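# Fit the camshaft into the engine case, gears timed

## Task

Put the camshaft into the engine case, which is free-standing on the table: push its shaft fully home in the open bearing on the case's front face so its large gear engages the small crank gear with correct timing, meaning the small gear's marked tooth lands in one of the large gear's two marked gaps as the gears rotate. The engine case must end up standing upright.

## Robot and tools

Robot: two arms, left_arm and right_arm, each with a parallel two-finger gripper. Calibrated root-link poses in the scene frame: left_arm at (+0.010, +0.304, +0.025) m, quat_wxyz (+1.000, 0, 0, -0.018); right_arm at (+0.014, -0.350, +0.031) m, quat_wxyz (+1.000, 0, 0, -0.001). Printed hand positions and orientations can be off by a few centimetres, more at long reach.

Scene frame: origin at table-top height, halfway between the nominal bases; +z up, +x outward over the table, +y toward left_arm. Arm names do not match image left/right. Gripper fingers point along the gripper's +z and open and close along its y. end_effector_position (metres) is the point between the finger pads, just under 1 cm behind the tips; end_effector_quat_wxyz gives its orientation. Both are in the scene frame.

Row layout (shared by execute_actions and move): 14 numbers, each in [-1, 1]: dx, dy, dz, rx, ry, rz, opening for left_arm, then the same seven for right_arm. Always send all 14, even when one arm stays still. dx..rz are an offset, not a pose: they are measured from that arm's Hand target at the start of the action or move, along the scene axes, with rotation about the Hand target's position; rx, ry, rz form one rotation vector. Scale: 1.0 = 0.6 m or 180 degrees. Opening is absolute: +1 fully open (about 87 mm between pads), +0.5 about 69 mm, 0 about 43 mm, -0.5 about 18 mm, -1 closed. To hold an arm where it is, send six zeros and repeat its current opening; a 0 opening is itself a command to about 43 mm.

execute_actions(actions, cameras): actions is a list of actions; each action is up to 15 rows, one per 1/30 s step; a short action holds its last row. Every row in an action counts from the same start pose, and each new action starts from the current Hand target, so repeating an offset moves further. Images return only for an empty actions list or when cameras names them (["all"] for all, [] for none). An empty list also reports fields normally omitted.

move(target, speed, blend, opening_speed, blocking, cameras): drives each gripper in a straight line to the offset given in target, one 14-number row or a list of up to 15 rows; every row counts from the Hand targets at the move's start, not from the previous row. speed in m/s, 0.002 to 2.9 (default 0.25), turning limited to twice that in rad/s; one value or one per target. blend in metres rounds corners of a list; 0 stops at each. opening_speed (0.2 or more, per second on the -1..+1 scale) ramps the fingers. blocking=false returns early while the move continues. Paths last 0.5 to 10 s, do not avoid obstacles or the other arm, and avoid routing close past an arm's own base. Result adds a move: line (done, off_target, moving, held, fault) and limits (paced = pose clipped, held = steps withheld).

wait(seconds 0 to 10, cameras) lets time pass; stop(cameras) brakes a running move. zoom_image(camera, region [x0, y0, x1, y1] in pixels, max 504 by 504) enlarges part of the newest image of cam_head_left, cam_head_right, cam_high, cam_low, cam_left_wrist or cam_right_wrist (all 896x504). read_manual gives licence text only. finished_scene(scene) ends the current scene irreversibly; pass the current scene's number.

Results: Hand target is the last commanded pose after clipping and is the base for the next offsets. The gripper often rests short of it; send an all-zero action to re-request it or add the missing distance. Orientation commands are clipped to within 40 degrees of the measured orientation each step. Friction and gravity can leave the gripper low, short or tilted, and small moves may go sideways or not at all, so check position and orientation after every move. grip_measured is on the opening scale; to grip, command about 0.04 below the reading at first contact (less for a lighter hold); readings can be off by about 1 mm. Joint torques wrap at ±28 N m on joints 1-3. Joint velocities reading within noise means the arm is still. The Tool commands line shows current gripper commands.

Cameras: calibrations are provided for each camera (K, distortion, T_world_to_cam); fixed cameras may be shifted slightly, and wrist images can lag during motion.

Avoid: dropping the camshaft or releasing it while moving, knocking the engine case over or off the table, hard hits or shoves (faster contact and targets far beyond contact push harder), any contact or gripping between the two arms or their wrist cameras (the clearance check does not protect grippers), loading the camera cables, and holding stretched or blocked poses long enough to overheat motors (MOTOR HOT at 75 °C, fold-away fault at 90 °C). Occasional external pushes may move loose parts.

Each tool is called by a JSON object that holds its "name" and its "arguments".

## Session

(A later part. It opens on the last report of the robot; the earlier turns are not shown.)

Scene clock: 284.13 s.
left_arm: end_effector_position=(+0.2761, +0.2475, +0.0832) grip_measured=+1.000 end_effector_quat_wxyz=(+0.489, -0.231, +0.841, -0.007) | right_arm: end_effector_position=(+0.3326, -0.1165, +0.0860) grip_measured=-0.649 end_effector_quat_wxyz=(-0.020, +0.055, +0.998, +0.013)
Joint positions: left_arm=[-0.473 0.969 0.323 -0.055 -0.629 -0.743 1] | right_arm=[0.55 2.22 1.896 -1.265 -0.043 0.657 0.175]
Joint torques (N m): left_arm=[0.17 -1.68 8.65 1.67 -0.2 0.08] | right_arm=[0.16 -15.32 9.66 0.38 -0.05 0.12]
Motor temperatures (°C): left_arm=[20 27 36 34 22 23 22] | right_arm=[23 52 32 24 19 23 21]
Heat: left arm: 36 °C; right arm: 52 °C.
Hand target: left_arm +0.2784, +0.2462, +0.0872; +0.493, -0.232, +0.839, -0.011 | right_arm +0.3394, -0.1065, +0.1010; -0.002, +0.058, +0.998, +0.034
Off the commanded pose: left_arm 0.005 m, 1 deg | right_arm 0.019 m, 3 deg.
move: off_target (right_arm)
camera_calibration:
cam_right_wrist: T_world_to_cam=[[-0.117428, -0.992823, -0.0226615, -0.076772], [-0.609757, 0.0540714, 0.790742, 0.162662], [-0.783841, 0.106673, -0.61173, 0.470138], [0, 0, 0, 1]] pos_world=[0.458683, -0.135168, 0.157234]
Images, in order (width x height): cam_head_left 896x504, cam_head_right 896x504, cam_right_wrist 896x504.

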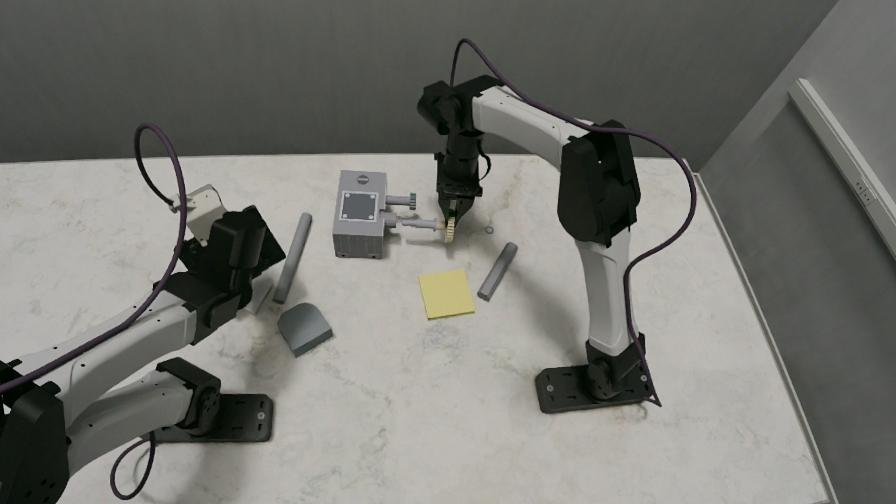

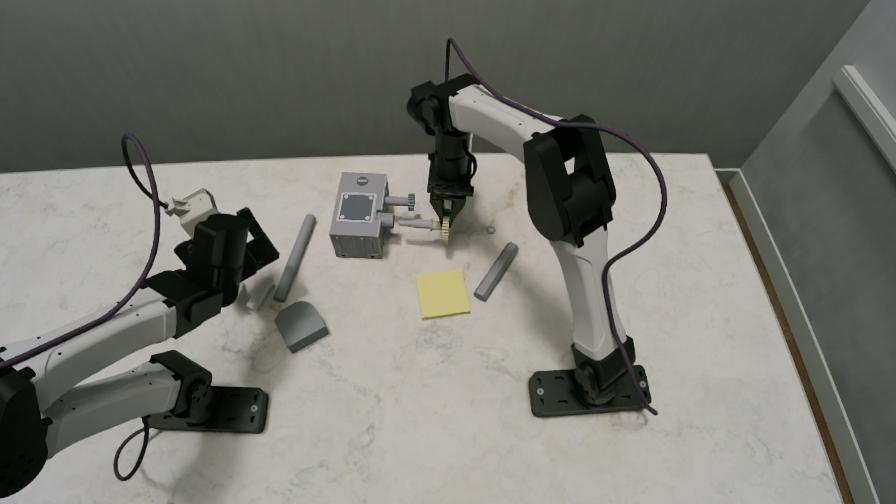

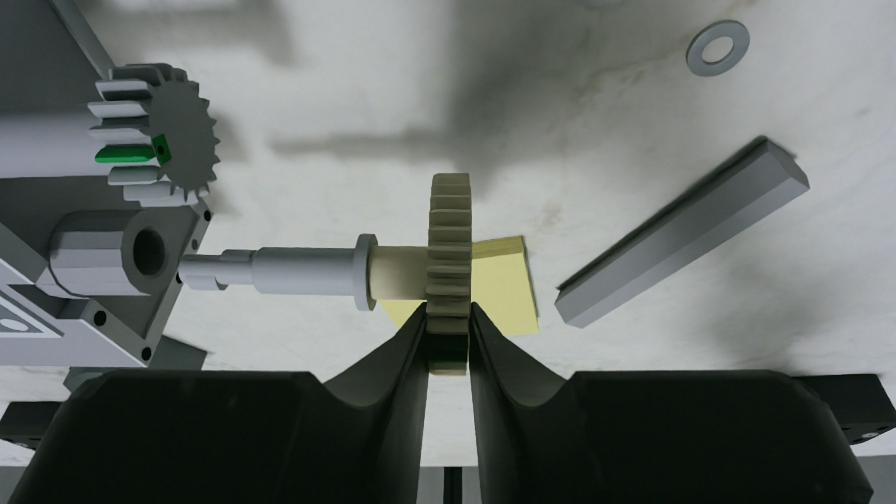

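{"name": "move", "arguments": {"target": [0,0,0,0,0,0,1,0.011,0,-0.0065,0,0,0,-0.9], "speed": 0.06, "cameras": ["cam_head_left","cam_head_right","cam_right_wrist"]}}

{"name": "zoom_image", "arguments": {"camera": "cam_head_left", "region": [370, 180, 470, 240]}}

{"name": "zoom_image", "arguments": {"camera": "cam_head_right", "region": [370, 180, 470, 240]}}

{"name": "zoom_image", "arguments": {"camera": "cam_right_wrist", "region": [0, 120, 300, 380]}}

Scene clock: 292.83 s.
left_arm: end_effector_position=(+0.2761, +0.2475, +0.0832) grip_measured=+1.000 end_effector_quat_wxyz=(+0.489, -0.231, +0.841, -0.007) | right_arm: end_effector_position=(+0.3393, -0.1124, +0.0924) grip_measured=-0.649 end_effector_quat_wxyz=(-0.008, +0.055, +0.998, +0.021)
Joint positions: left_arm=[-0.473 0.969 0.323 -0.055 -0.629 -0.743 1] | right_arm=[0.55 2.22 1.925 -1.265 -0.043 0.658 0.175]
Joint torques (N m): left_arm=[0.18 -1.72 8.7 1.67 -0.19 0.09] | right_arm=[-0.42 -12.62 9.8 0.43 -0.06 0.07]
Heat: left arm: 36 °C; right arm: 52 °C.
Hand target: left_arm +0.2784, +0.2462, +0.0872; +0.493, -0.232, +0.839, -0.011 | right_arm +0.3460, -0.1066, +0.0971; -0.002, +0.058, +0.998, +0.034
Off the commanded pose: left_arm 0.005 m, 1 deg | right_arm 0.010 m, 2 deg.
move: done
camera_calibration:
cam_right_wrist: T_world_to_cam=[[-0.117417, -0.992243, -0.0408394, -0.0700991], [-0.629302, 0.0425294, 0.775996, 0.168123], [-0.768239, 0.116815, -0.629414, 0.476337], [0, 0, 0, 1]] pos_world=[0.463511, -0.132349, 0.166487]
Images, in order (width x height): cam_head_left 896x504, cam_head_right 896x504, cam_right_wrist 896x504.

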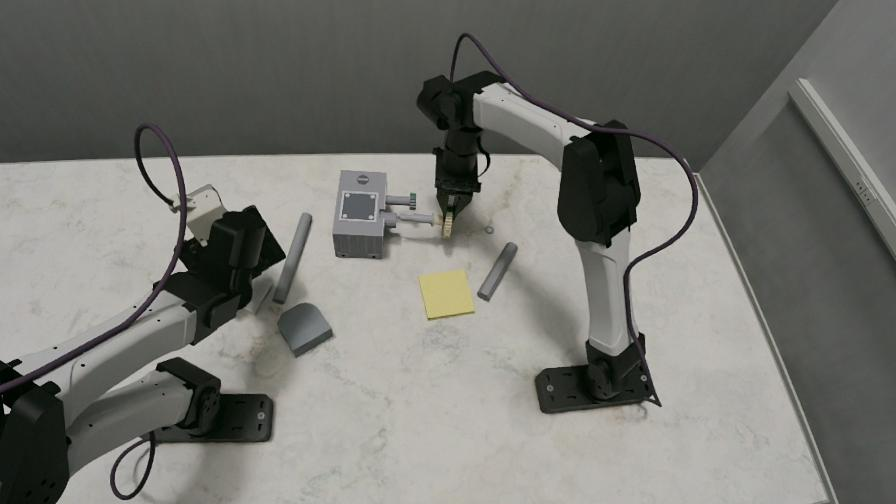

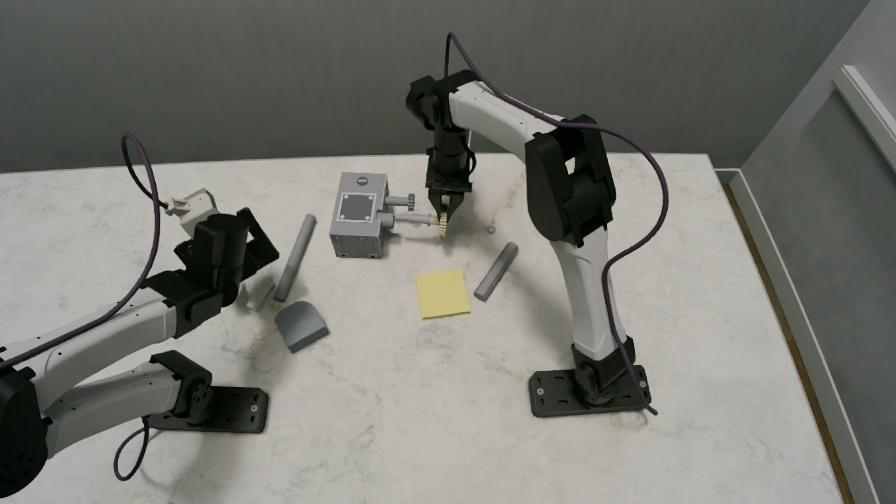

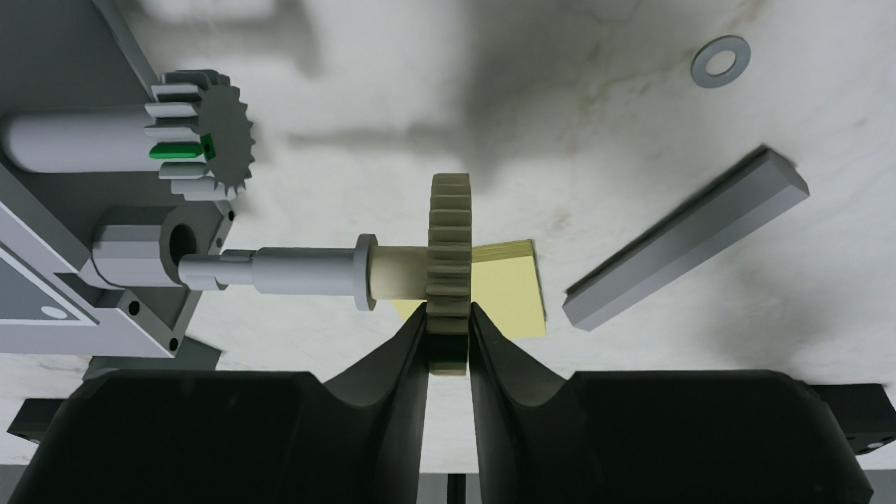

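Scaled by 5.040.

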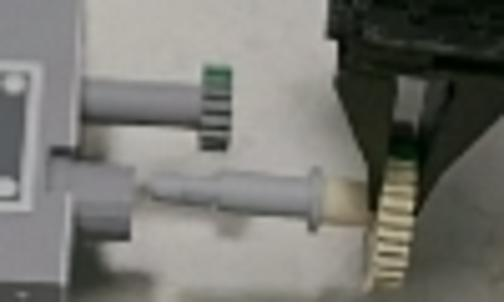

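Scaled by 5.040.

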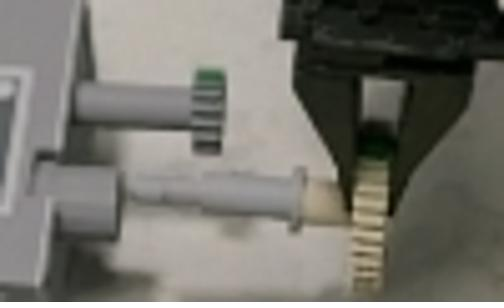

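Scaled by 1.680.

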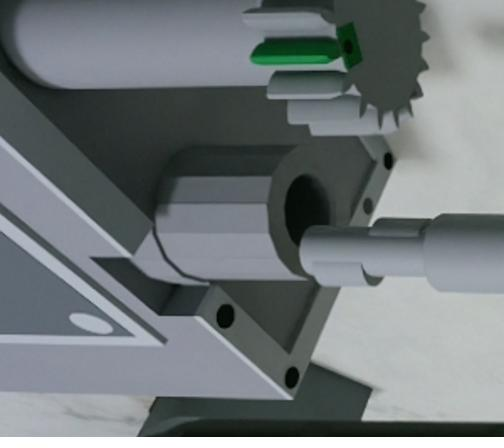

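{"name": "move", "arguments": {"target": [0,0,0,0,0,0,1,0,0,-0.017,-0.004,0,0,-0.9], "speed": 0.06, "cameras": ["cam_head_left","cam_head_right","cam_right_wrist"]}}

{"name": "zoom_image", "arguments": {"camera": "cam_head_left", "region": [370, 180, 470, 240]}}

{"name": "zoom_image", "arguments": {"camera": "cam_head_right", "region": [370, 180, 470, 240]}}

{"name": "zoom_image", "arguments": {"camera": "cam_right_wrist", "region": [0, 120, 300, 380]}}

Scene clock: 304.50 s.
left_arm: end_effector_position=(+0.2761, +0.2475, +0.0832) grip_measured=+1.000 end_effector_quat_wxyz=(+0.489, -0.231, +0.841, -0.007) | right_arm: end_effector_position=(+0.3416, -0.1109, +0.0891) grip_measured=-0.649 end_effector_quat_wxyz=(-0.006, +0.055, +0.998, +0.022)
Joint positions: left_arm=[-0.473 0.969 0.323 -0.055 -0.629 -0.743 1] | right_arm=[0.55 2.228 1.925 -1.253 -0.043 0.658 0.175]
Joint torques (N m): left_arm=[0.16 -1.69 8.72 1.67 -0.2 0.08] | right_arm=[-0.09 -12.34 7.61 0.51 0.06 0.09]
Heat: left arm: 37 °C; right arm: 51 °C.
Hand target: left_arm +0.2784, +0.2462, +0.0872; +0.493, -0.232, +0.839, -0.011 | right_arm +0.3460, -0.1065, +0.0869; -0.002, +0.058, +0.998, +0.028
Off the commanded pose: left_arm 0.005 m, 1 deg | right_arm 0.007 m, 1 deg.
move: done
camera_calibration:
cam_right_wrist: T_world_to_cam=[[-0.117246, -0.992137, -0.0438018, -0.0682707], [-0.632566, 0.0406068, 0.773441, 0.173271], [-0.765581, 0.11839, -0.632353, 0.475345], [0, 0, 0, 1]] pos_world=[0.465516, -0.131046, 0.16358]
Images, in order (width x height): cam_head_left 896x504, cam_head_right 896x504, cam_right_wrist 896x504.

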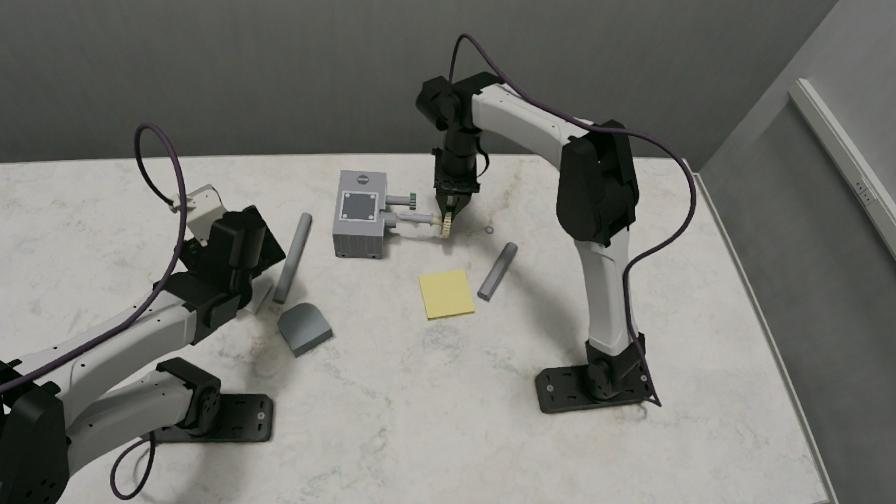

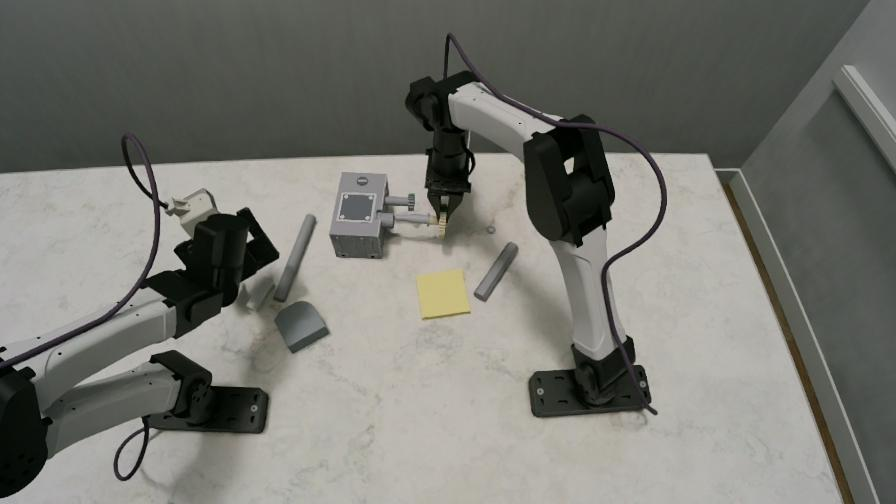

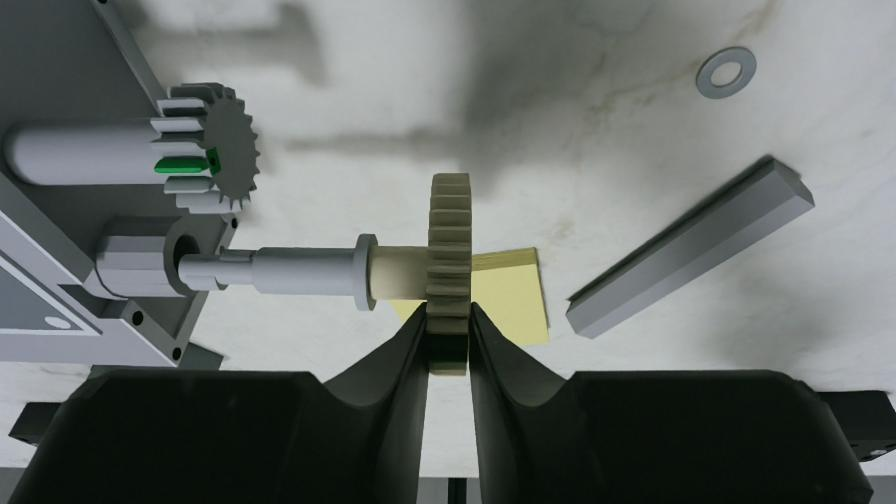

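Scaled by 5.040.

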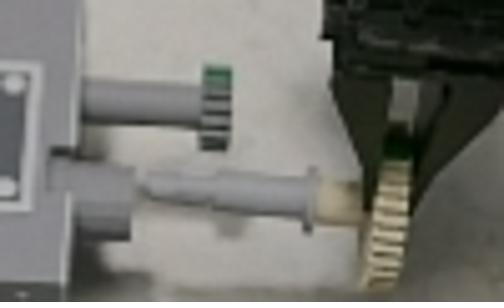

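Scaled by 5.040.

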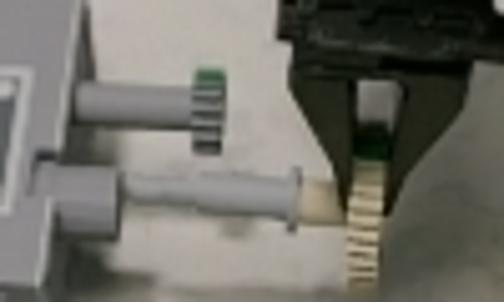

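Scaled by 1.680.

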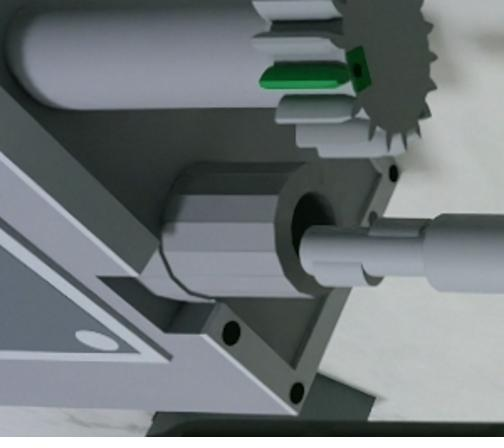

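{"name": "move", "arguments": {"target": [0,0,0,0,0,0,1,-0.004,0,-0.0145,-0.003,0,0,-0.9], "speed": 0.06, "cameras": ["cam_head_left","cam_head_right","cam_right_wrist"]}}

{"name": "zoom_image", "arguments": {"camera": "cam_head_left", "region": [370, 180, 470, 240]}}

{"name": "zoom_image", "arguments": {"camera": "cam_right_wrist", "region": [0, 120, 300, 380]}}

Scene clock: 311.10 s.
left_arm: end_effector_position=(+0.2761, +0.2475, +0.0832) grip_measured=+1.000 end_effector_quat_wxyz=(+0.489, -0.231, +0.841, -0.007) | right_arm: end_effector_position=(+0.3431, -0.1093, +0.0839) grip_measured=-0.649 end_effector_quat_wxyz=(-0.001, +0.054, +0.998, +0.024)
Joint positions: left_arm=[-0.473 0.969 0.323 -0.055 -0.629 -0.743 1] | right_arm=[0.552 2.228 1.906 -1.224 -0.04 0.66 0.175]
Joint torques (N m): left_arm=[0.14 -1.72 8.66 1.68 -0.18 0.07] | right_arm=[0.21 -12.49 6 0.59 0.11 0.11]
Heat: left arm: 37 °C; right arm: 51 °C.
Hand target: left_arm +0.2784, +0.2462, +0.0872; +0.493, -0.232, +0.839, -0.011 | right_arm +0.3435, -0.1066, +0.0782; -0.002, +0.058, +0.998, +0.023
Off the commanded pose: left_arm 0.005 m, 1 deg | right_arm 0.006 m, 0 deg.
move: done
camera_calibration:
cam_right_wrist: T_world_to_cam=[[-0.116096, -0.992096, -0.0476255, -0.0667874], [-0.640299, 0.0380999, 0.76718, 0.180967], [-0.759301, 0.119561, -0.639661, 0.471632], [0, 0, 0, 1]] pos_world=[0.46623, -0.129543, 0.15967]
Images, in order (width x height): cam_head_left 896x504, cam_head_right 896x504, cam_right_wrist 896x504.

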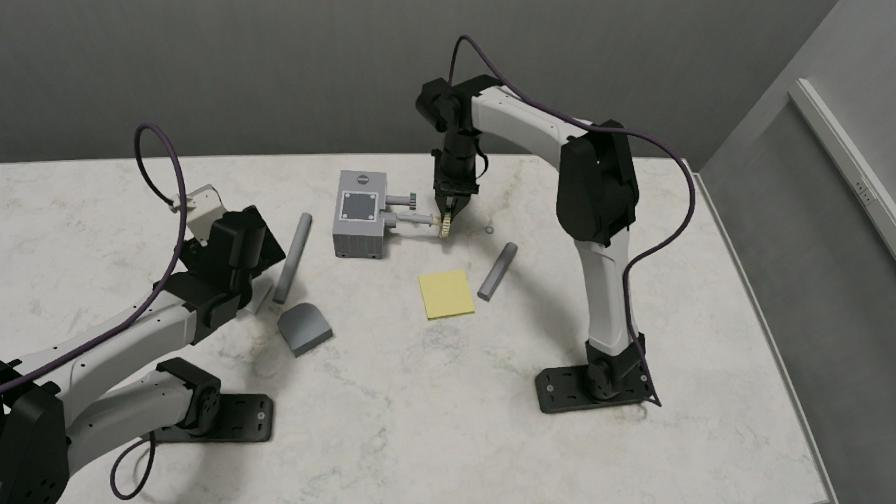

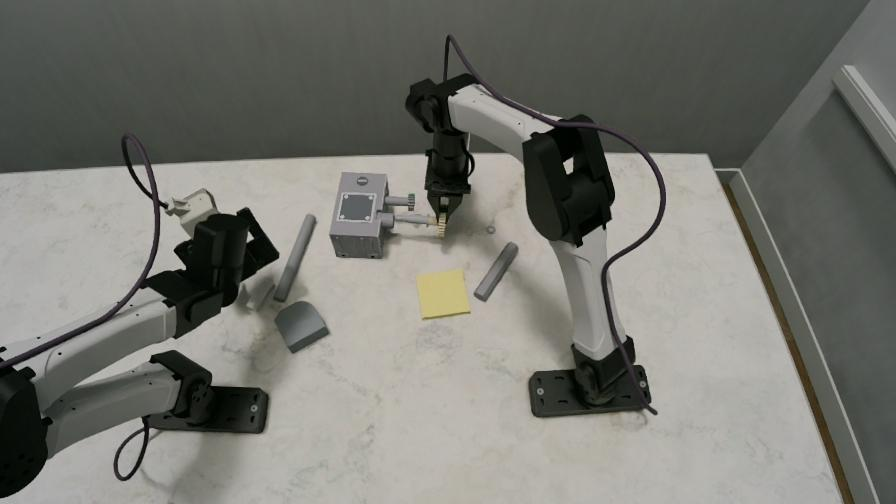

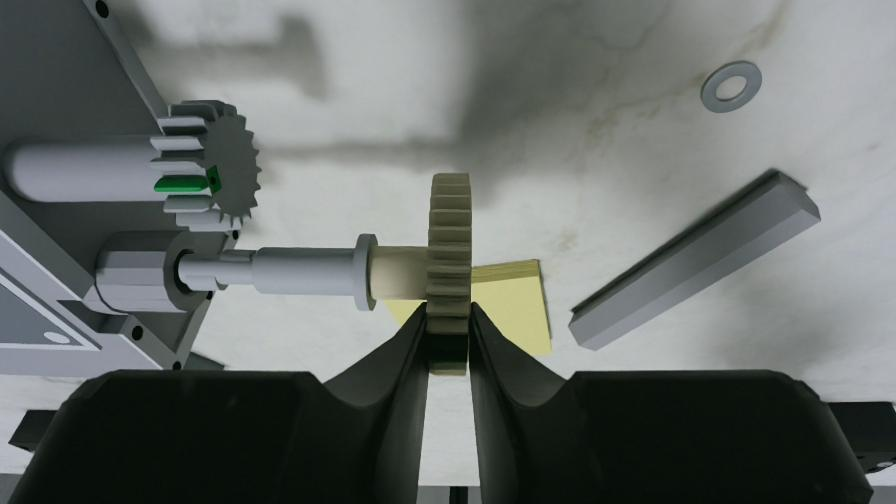

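Scaled by 5.040.

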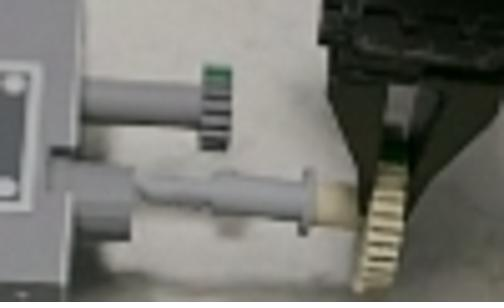

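Scaled by 1.680.

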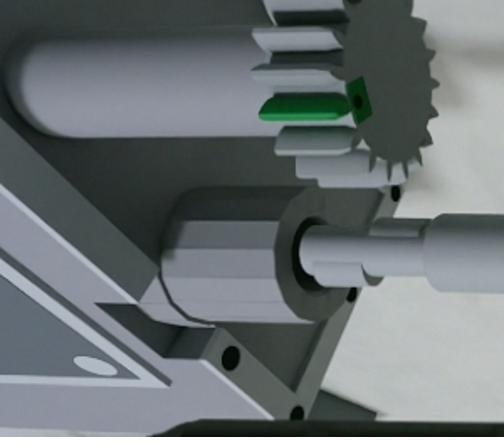

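{"name": "move", "arguments": {"target": [0,0,0,0,0,0,1,-0.0105,-0.003,-0.0075,-0.003,0,0,-0.9], "speed": 0.06, "cameras": ["cam_head_left","cam_head_right","cam_right_wrist"]}}

{"name": "zoom_image", "arguments": {"camera": "cam_head_left", "region": [370, 180, 470, 240]}}

{"name": "zoom_image", "arguments": {"camera": "cam_right_wrist", "region": [0, 120, 300, 380]}}

Scene clock: 319.57 s.
left_arm: end_effector_position=(+0.2761, +0.2475, +0.0832) grip_measured=+1.000 end_effector_quat_wxyz=(+0.489, -0.231, +0.841, -0.007) | right_arm: end_effector_position=(+0.3360, -0.1116, +0.0719) grip_measured=-0.649 end_effector_quat_wxyz=(-0.008, +0.054, +0.998, +0.014)
Joint positions: left_arm=[-0.473 0.969 0.323 -0.055 -0.629 -0.743 1] | right_arm=[0.56 2.228 1.856 -1.197 -0.033 0.667 0.175]
Joint torques (N m): left_arm=[0.16 -1.65 8.62 1.67 -0.2 0.08] | right_arm=[0.25 -14.3 5.91 0.5 0.08 0.13]
Heat: left arm: 37 °C; right arm: 52 °C.
Hand target: left_arm +0.2784, +0.2462, +0.0872; +0.493, -0.232, +0.839, -0.011 | right_arm +0.3373, -0.1083, +0.0737; -0.001, +0.058, +0.998, +0.018
Off the commanded pose: left_arm 0.005 m, 1 deg | right_arm 0.004 m, 1 deg.
move: done
camera_calibration:
cam_right_wrist: T_world_to_cam=[[-0.116805, -0.992788, -0.0270062, -0.0717038], [-0.627898, 0.0527517, 0.776506, 0.182582], [-0.769481, 0.107657, -0.629531, 0.460236], [0, 0, 0, 1]] pos_world=[0.46041, -0.130366, 0.14602]
Images, in order (width x height): cam_head_left 896x504, cam_head_right 896x504, cam_right_wrist 896x504.

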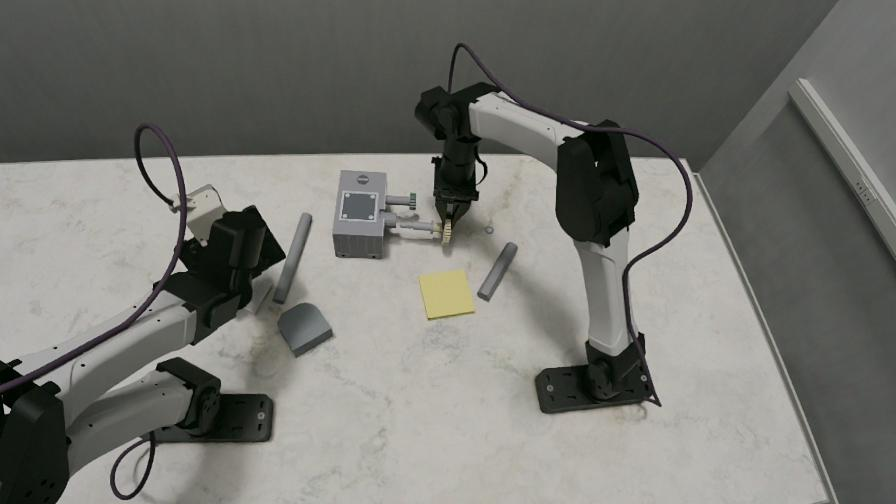

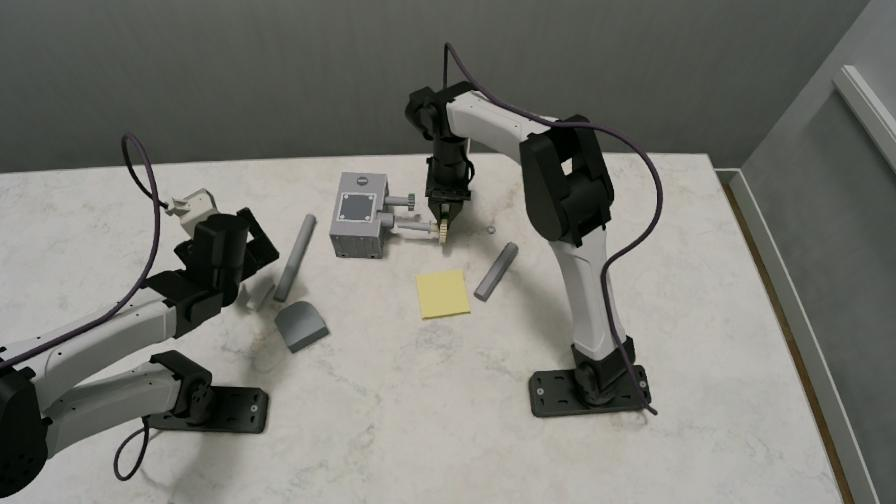

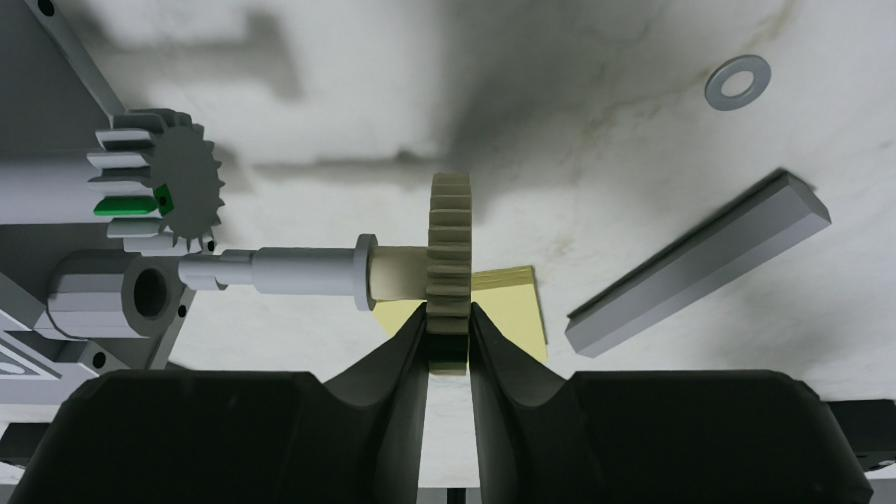

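Scaled by 5.040.

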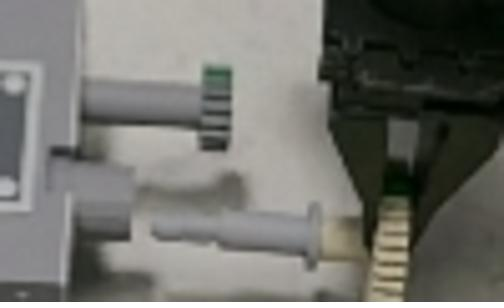

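Scaled by 1.680.

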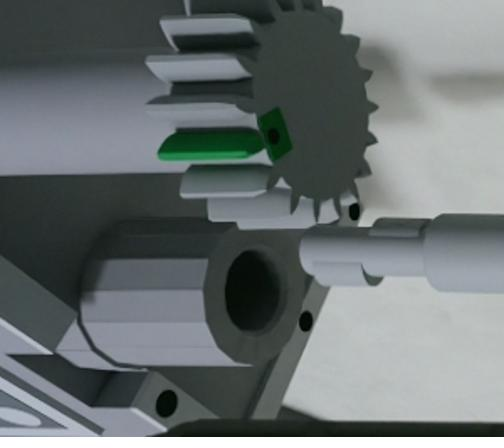

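{"name": "move", "arguments": {"target": [[0,0,0,0,0,0,1,0.003,-0.02,0.06,-0.003,0,0,-0.9],[0,0,0,0,0,0,1,0.003,-0.006,0.013,-0.003,0,0,-0.9]], "speed": 0.07, "cameras": ["cam_head_left","cam_head_right","cam_right_wrist"]}}

{"name": "zoom_image", "arguments": {"camera": "cam_head_left", "region": [370, 180, 470, 240]}}

{"name": "zoom_image", "arguments": {"camera": "cam_right_wrist", "region": [0, 120, 300, 380]}}

Scene clock: 329.80 s.
left_arm: end_effector_position=(+0.2761, +0.2475, +0.0832) grip_measured=+1.000 end_effector_quat_wxyz=(+0.489, -0.231, +0.841, -0.007) | right_arm: end_effector_position=(+0.3381, -0.1149, +0.0797) grip_measured=-0.649 end_effector_quat_wxyz=(-0.008, +0.058, +0.998, +0.009)
Joint positions: left_arm=[-0.473 0.969 0.323 -0.055 -0.629 -0.743 1] | right_arm=[0.554 2.228 1.888 -1.234 -0.024 0.668 0.175]
Joint torques (N m): left_arm=[0.2 -1.65 8.65 1.69 -0.21 0.07] | right_arm=[0.2 -14.38 5.9 0.49 0.11 0.06]
Heat: left arm: 37 °C; right arm: 53 °C.
Hand target: left_arm +0.2784, +0.2462, +0.0872; +0.493, -0.232, +0.839, -0.011 | right_arm +0.3391, -0.1118, +0.0815; -0.001, +0.058, +0.998, +0.014
Off the commanded pose: left_arm 0.005 m, 1 deg | right_arm 0.004 m, 1 deg.
move: done
camera_calibration:
cam_right_wrist: T_world_to_cam=[[-0.123201, -0.992231, -0.0172987, -0.0732127], [-0.62804, 0.0644609, 0.775507, 0.17943], [-0.768367, 0.106408, -0.631102, 0.466738], [0, 0, 0, 1]] pos_world=[0.462295, -0.133875, 0.154144]
Images, in order (width x height): cam_head_left 896x504, cam_head_right 896x504, cam_right_wrist 896x504.

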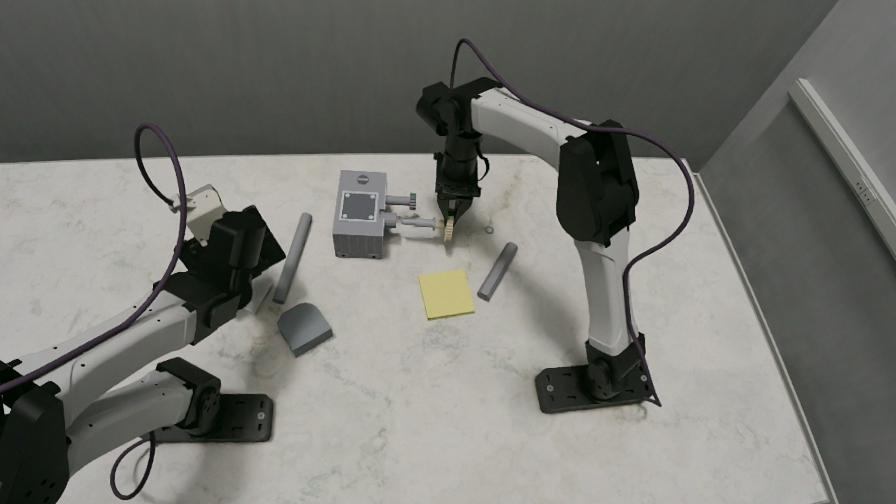

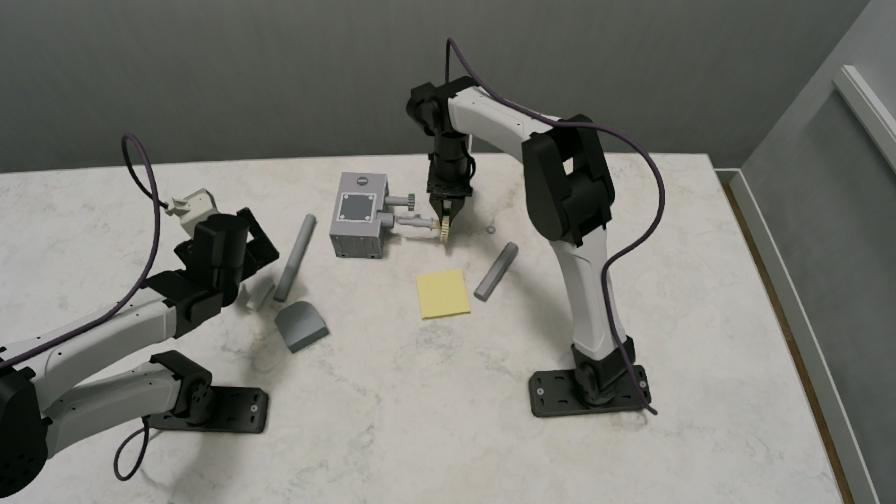

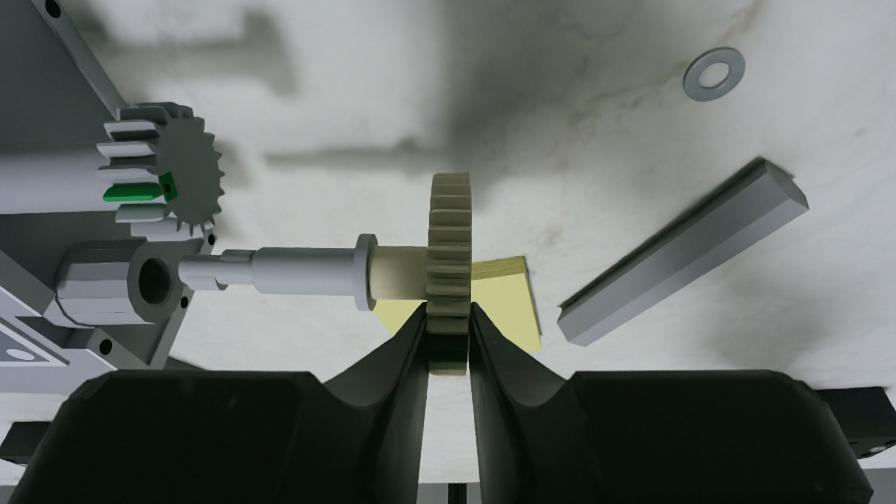

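Scaled by 5.040.

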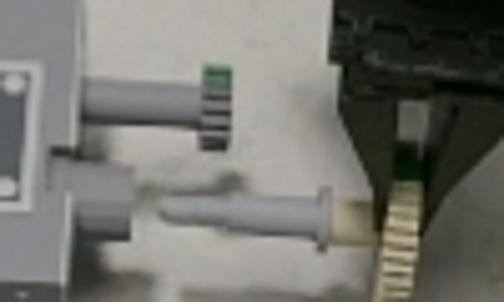

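Scaled by 1.680.

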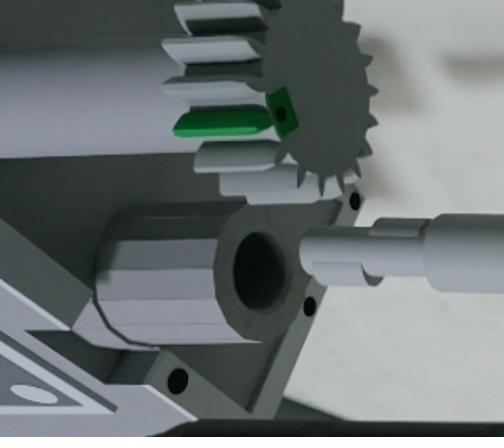

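{"name": "move", "arguments": {"target": [[0,0,0,0,0,0,1,0,0,0.045,0,0,0,-0.9],[0,0,0,0,0,0,1,0,0,0.0065,0,0,0,-0.9],[0,0,0,0,0,0,1,0.0025,0.025,0.0065,0,0,0,-0.9]], "speed": [0.07,0.07,0.04], "cameras": ["cam_head_left","cam_head_right","cam_right_wrist"]}}

{"name": "zoom_image", "arguments": {"camera": "cam_head_left", "region": [370, 180, 470, 240]}}

{"name": "zoom_image", "arguments": {"camera": "cam_right_wrist", "region": [0, 120, 300, 380]}}

Scene clock: 341.17 s.
left_arm: end_effector_position=(+0.2761, +0.2475, +0.0832) grip_measured=+1.000 end_effector_quat_wxyz=(+0.489, -0.231, +0.841, -0.007) | right_arm: end_effector_position=(+0.3359, -0.1033, +0.0824) grip_measured=-0.649 end_effector_quat_wxyz=(-0.006, +0.053, +0.999, +0.008)
Joint positions: left_arm=[-0.473 0.969 0.323 -0.055 -0.629 -0.743 1] | right_arm=[0.581 2.245 1.929 -1.254 -0.02 0.687 0.175]
Joint torques (N m): left_arm=[0.25 -1.74 8.72 1.65 -0.19 0.06] | right_arm=[0.13 -12.34 9.95 0.34 0.06 0.13]
Heat: left arm: 37 °C; right arm: 54 °C.
Hand target: left_arm +0.2784, +0.2462, +0.0872; +0.493, -0.232, +0.839, -0.011 | right_arm +0.3406, -0.0968, +0.0854; -0.001, +0.058, +0.998, +0.014
Off the commanded pose: left_arm 0.005 m, 1 deg | right_arm 0.009 m, 1 deg.
move: done
camera_calibration:
cam_right_wrist: T_world_to_cam=[[-0.114794, -0.993268, -0.0155481, -0.0649121], [-0.631406, 0.0608717, 0.773059, 0.176185], [-0.766909, 0.0985597, -0.634143, 0.464497], [0, 0, 0, 1]] pos_world=[0.46002, -0.12098, 0.157347]
Images, in order (width x height): cam_head_left 896x504, cam_head_right 896x504, cam_right_wrist 896x504.

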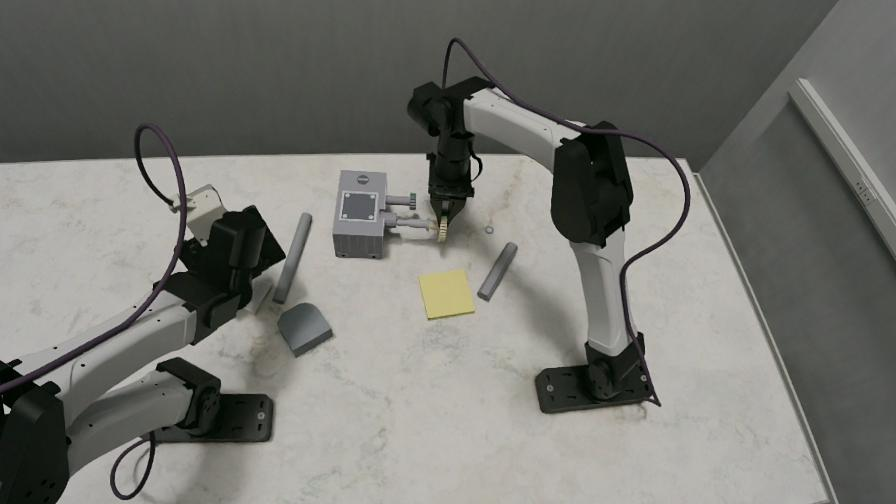

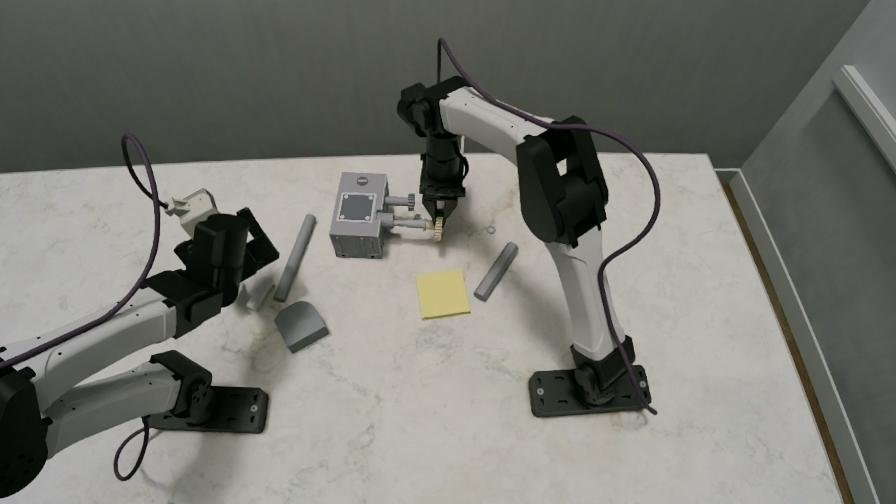

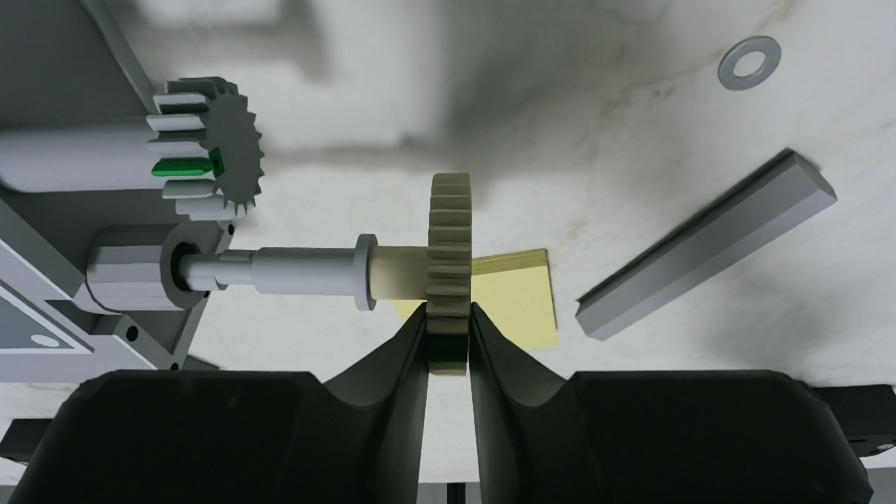

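Scaled by 5.040.

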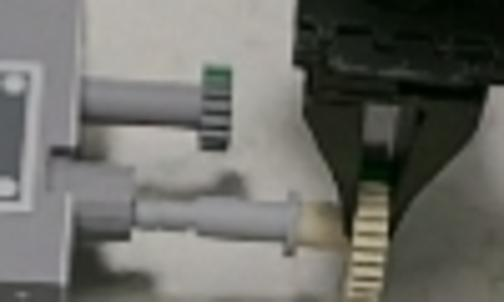

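Scaled by 1.680.

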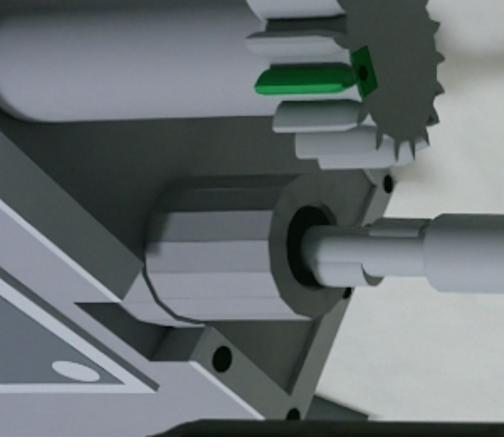

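{"name": "move", "arguments": {"target": [[0,0,0,0,0,0,1,0.010,-0.004,0.001,0,0,0.002,-0.9],[0,0,0,0,0,0,1,0.012,0.02,0.001,0,0,0.002,-0.9]], "speed": 0.04, "cameras": ["cam_head_left","cam_head_right","cam_right_wrist"]}}

{"name": "zoom_image", "arguments": {"camera": "cam_head_left", "region": [370, 180, 470, 240]}}

{"name": "zoom_image", "arguments": {"camera": "cam_right_wrist", "region": [0, 120, 300, 380]}}

Scene clock: 348.10 s.
left_arm: end_effector_position=(+0.2761, +0.2475, +0.0832) grip_measured=+1.000 end_effector_quat_wxyz=(+0.489, -0.231, +0.841, -0.007) | right_arm: end_effector_position=(+0.3436, -0.0914, +0.0841) grip_measured=-0.649 end_effector_quat_wxyz=(-0.005, +0.051, +0.999, +0.008)
Joint positions: left_arm=[-0.473 0.969 0.323 -0.055 -0.629 -0.743 1] | right_arm=[0.595 2.306 2.038 -1.302 -0.018 0.696 0.175]
Joint torques (N m): left_arm=[0.17 -1.72 8.66 1.67 -0.18 0.08] | right_arm=[0.12 -12.72 9.76 0.34 0.06 0.1]
Heat: left arm: 37 °C; right arm: 54 °C.
Hand target: left_arm +0.2784, +0.2462, +0.0872; +0.493, -0.232, +0.839, -0.011 | right_arm +0.3478, -0.0850, +0.0861; -0.001, +0.055, +0.998, +0.014
Off the commanded pose: left_arm 0.005 m, 1 deg | right_arm 0.008 m, 1 deg.
move: done
camera_calibration:
cam_right_wrist: T_world_to_cam=[[-0.109468, -0.993885, -0.0144505, -0.0541295], [-0.633315, 0.0585347, 0.771677, 0.179609], [-0.766113, 0.0936259, -0.63585, 0.469658], [0, 0, 0, 1]] pos_world=[0.467635, -0.108284, 0.15925]
Images, in order (width x height): cam_head_left 896x504, cam_head_right 896x504, cam_right_wrist 896x504.

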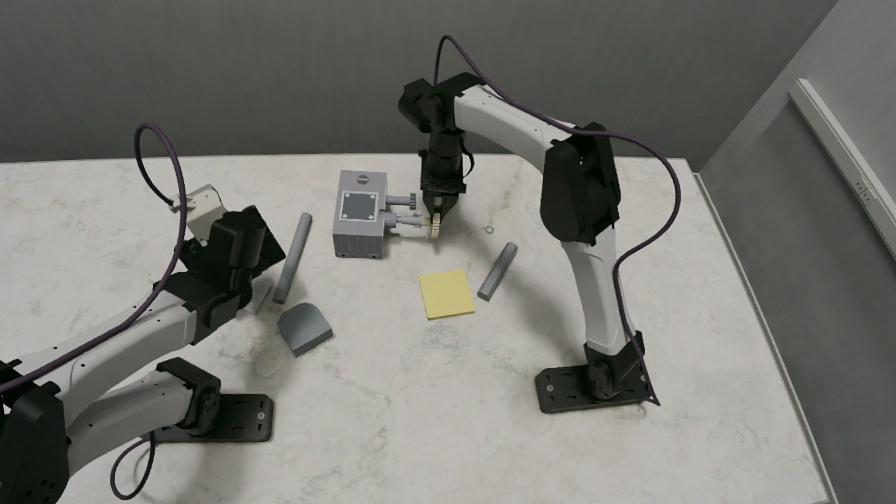

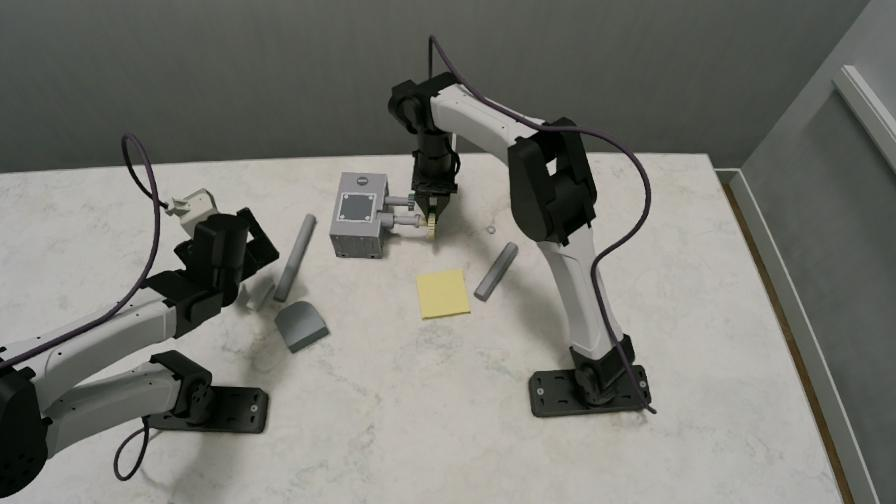

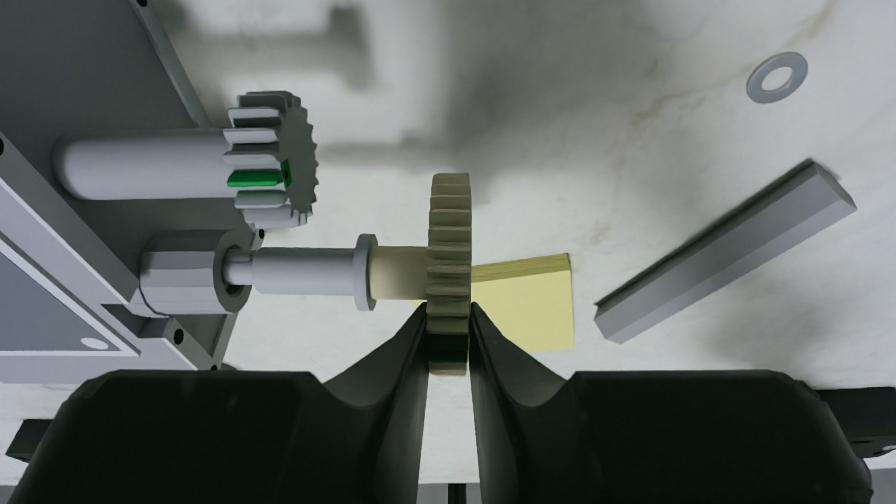

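Scaled by 5.040.

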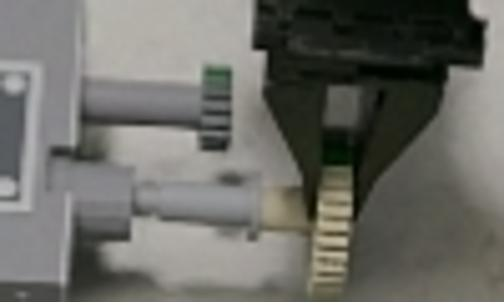

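Scaled by 1.680.

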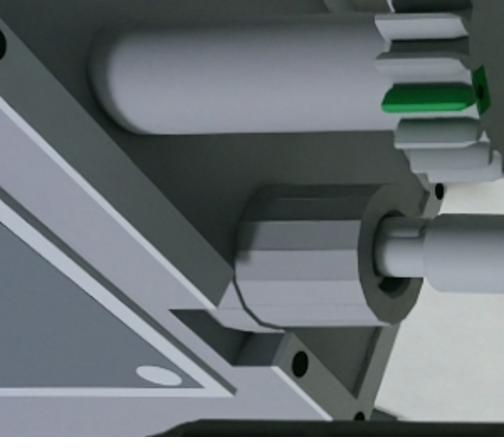

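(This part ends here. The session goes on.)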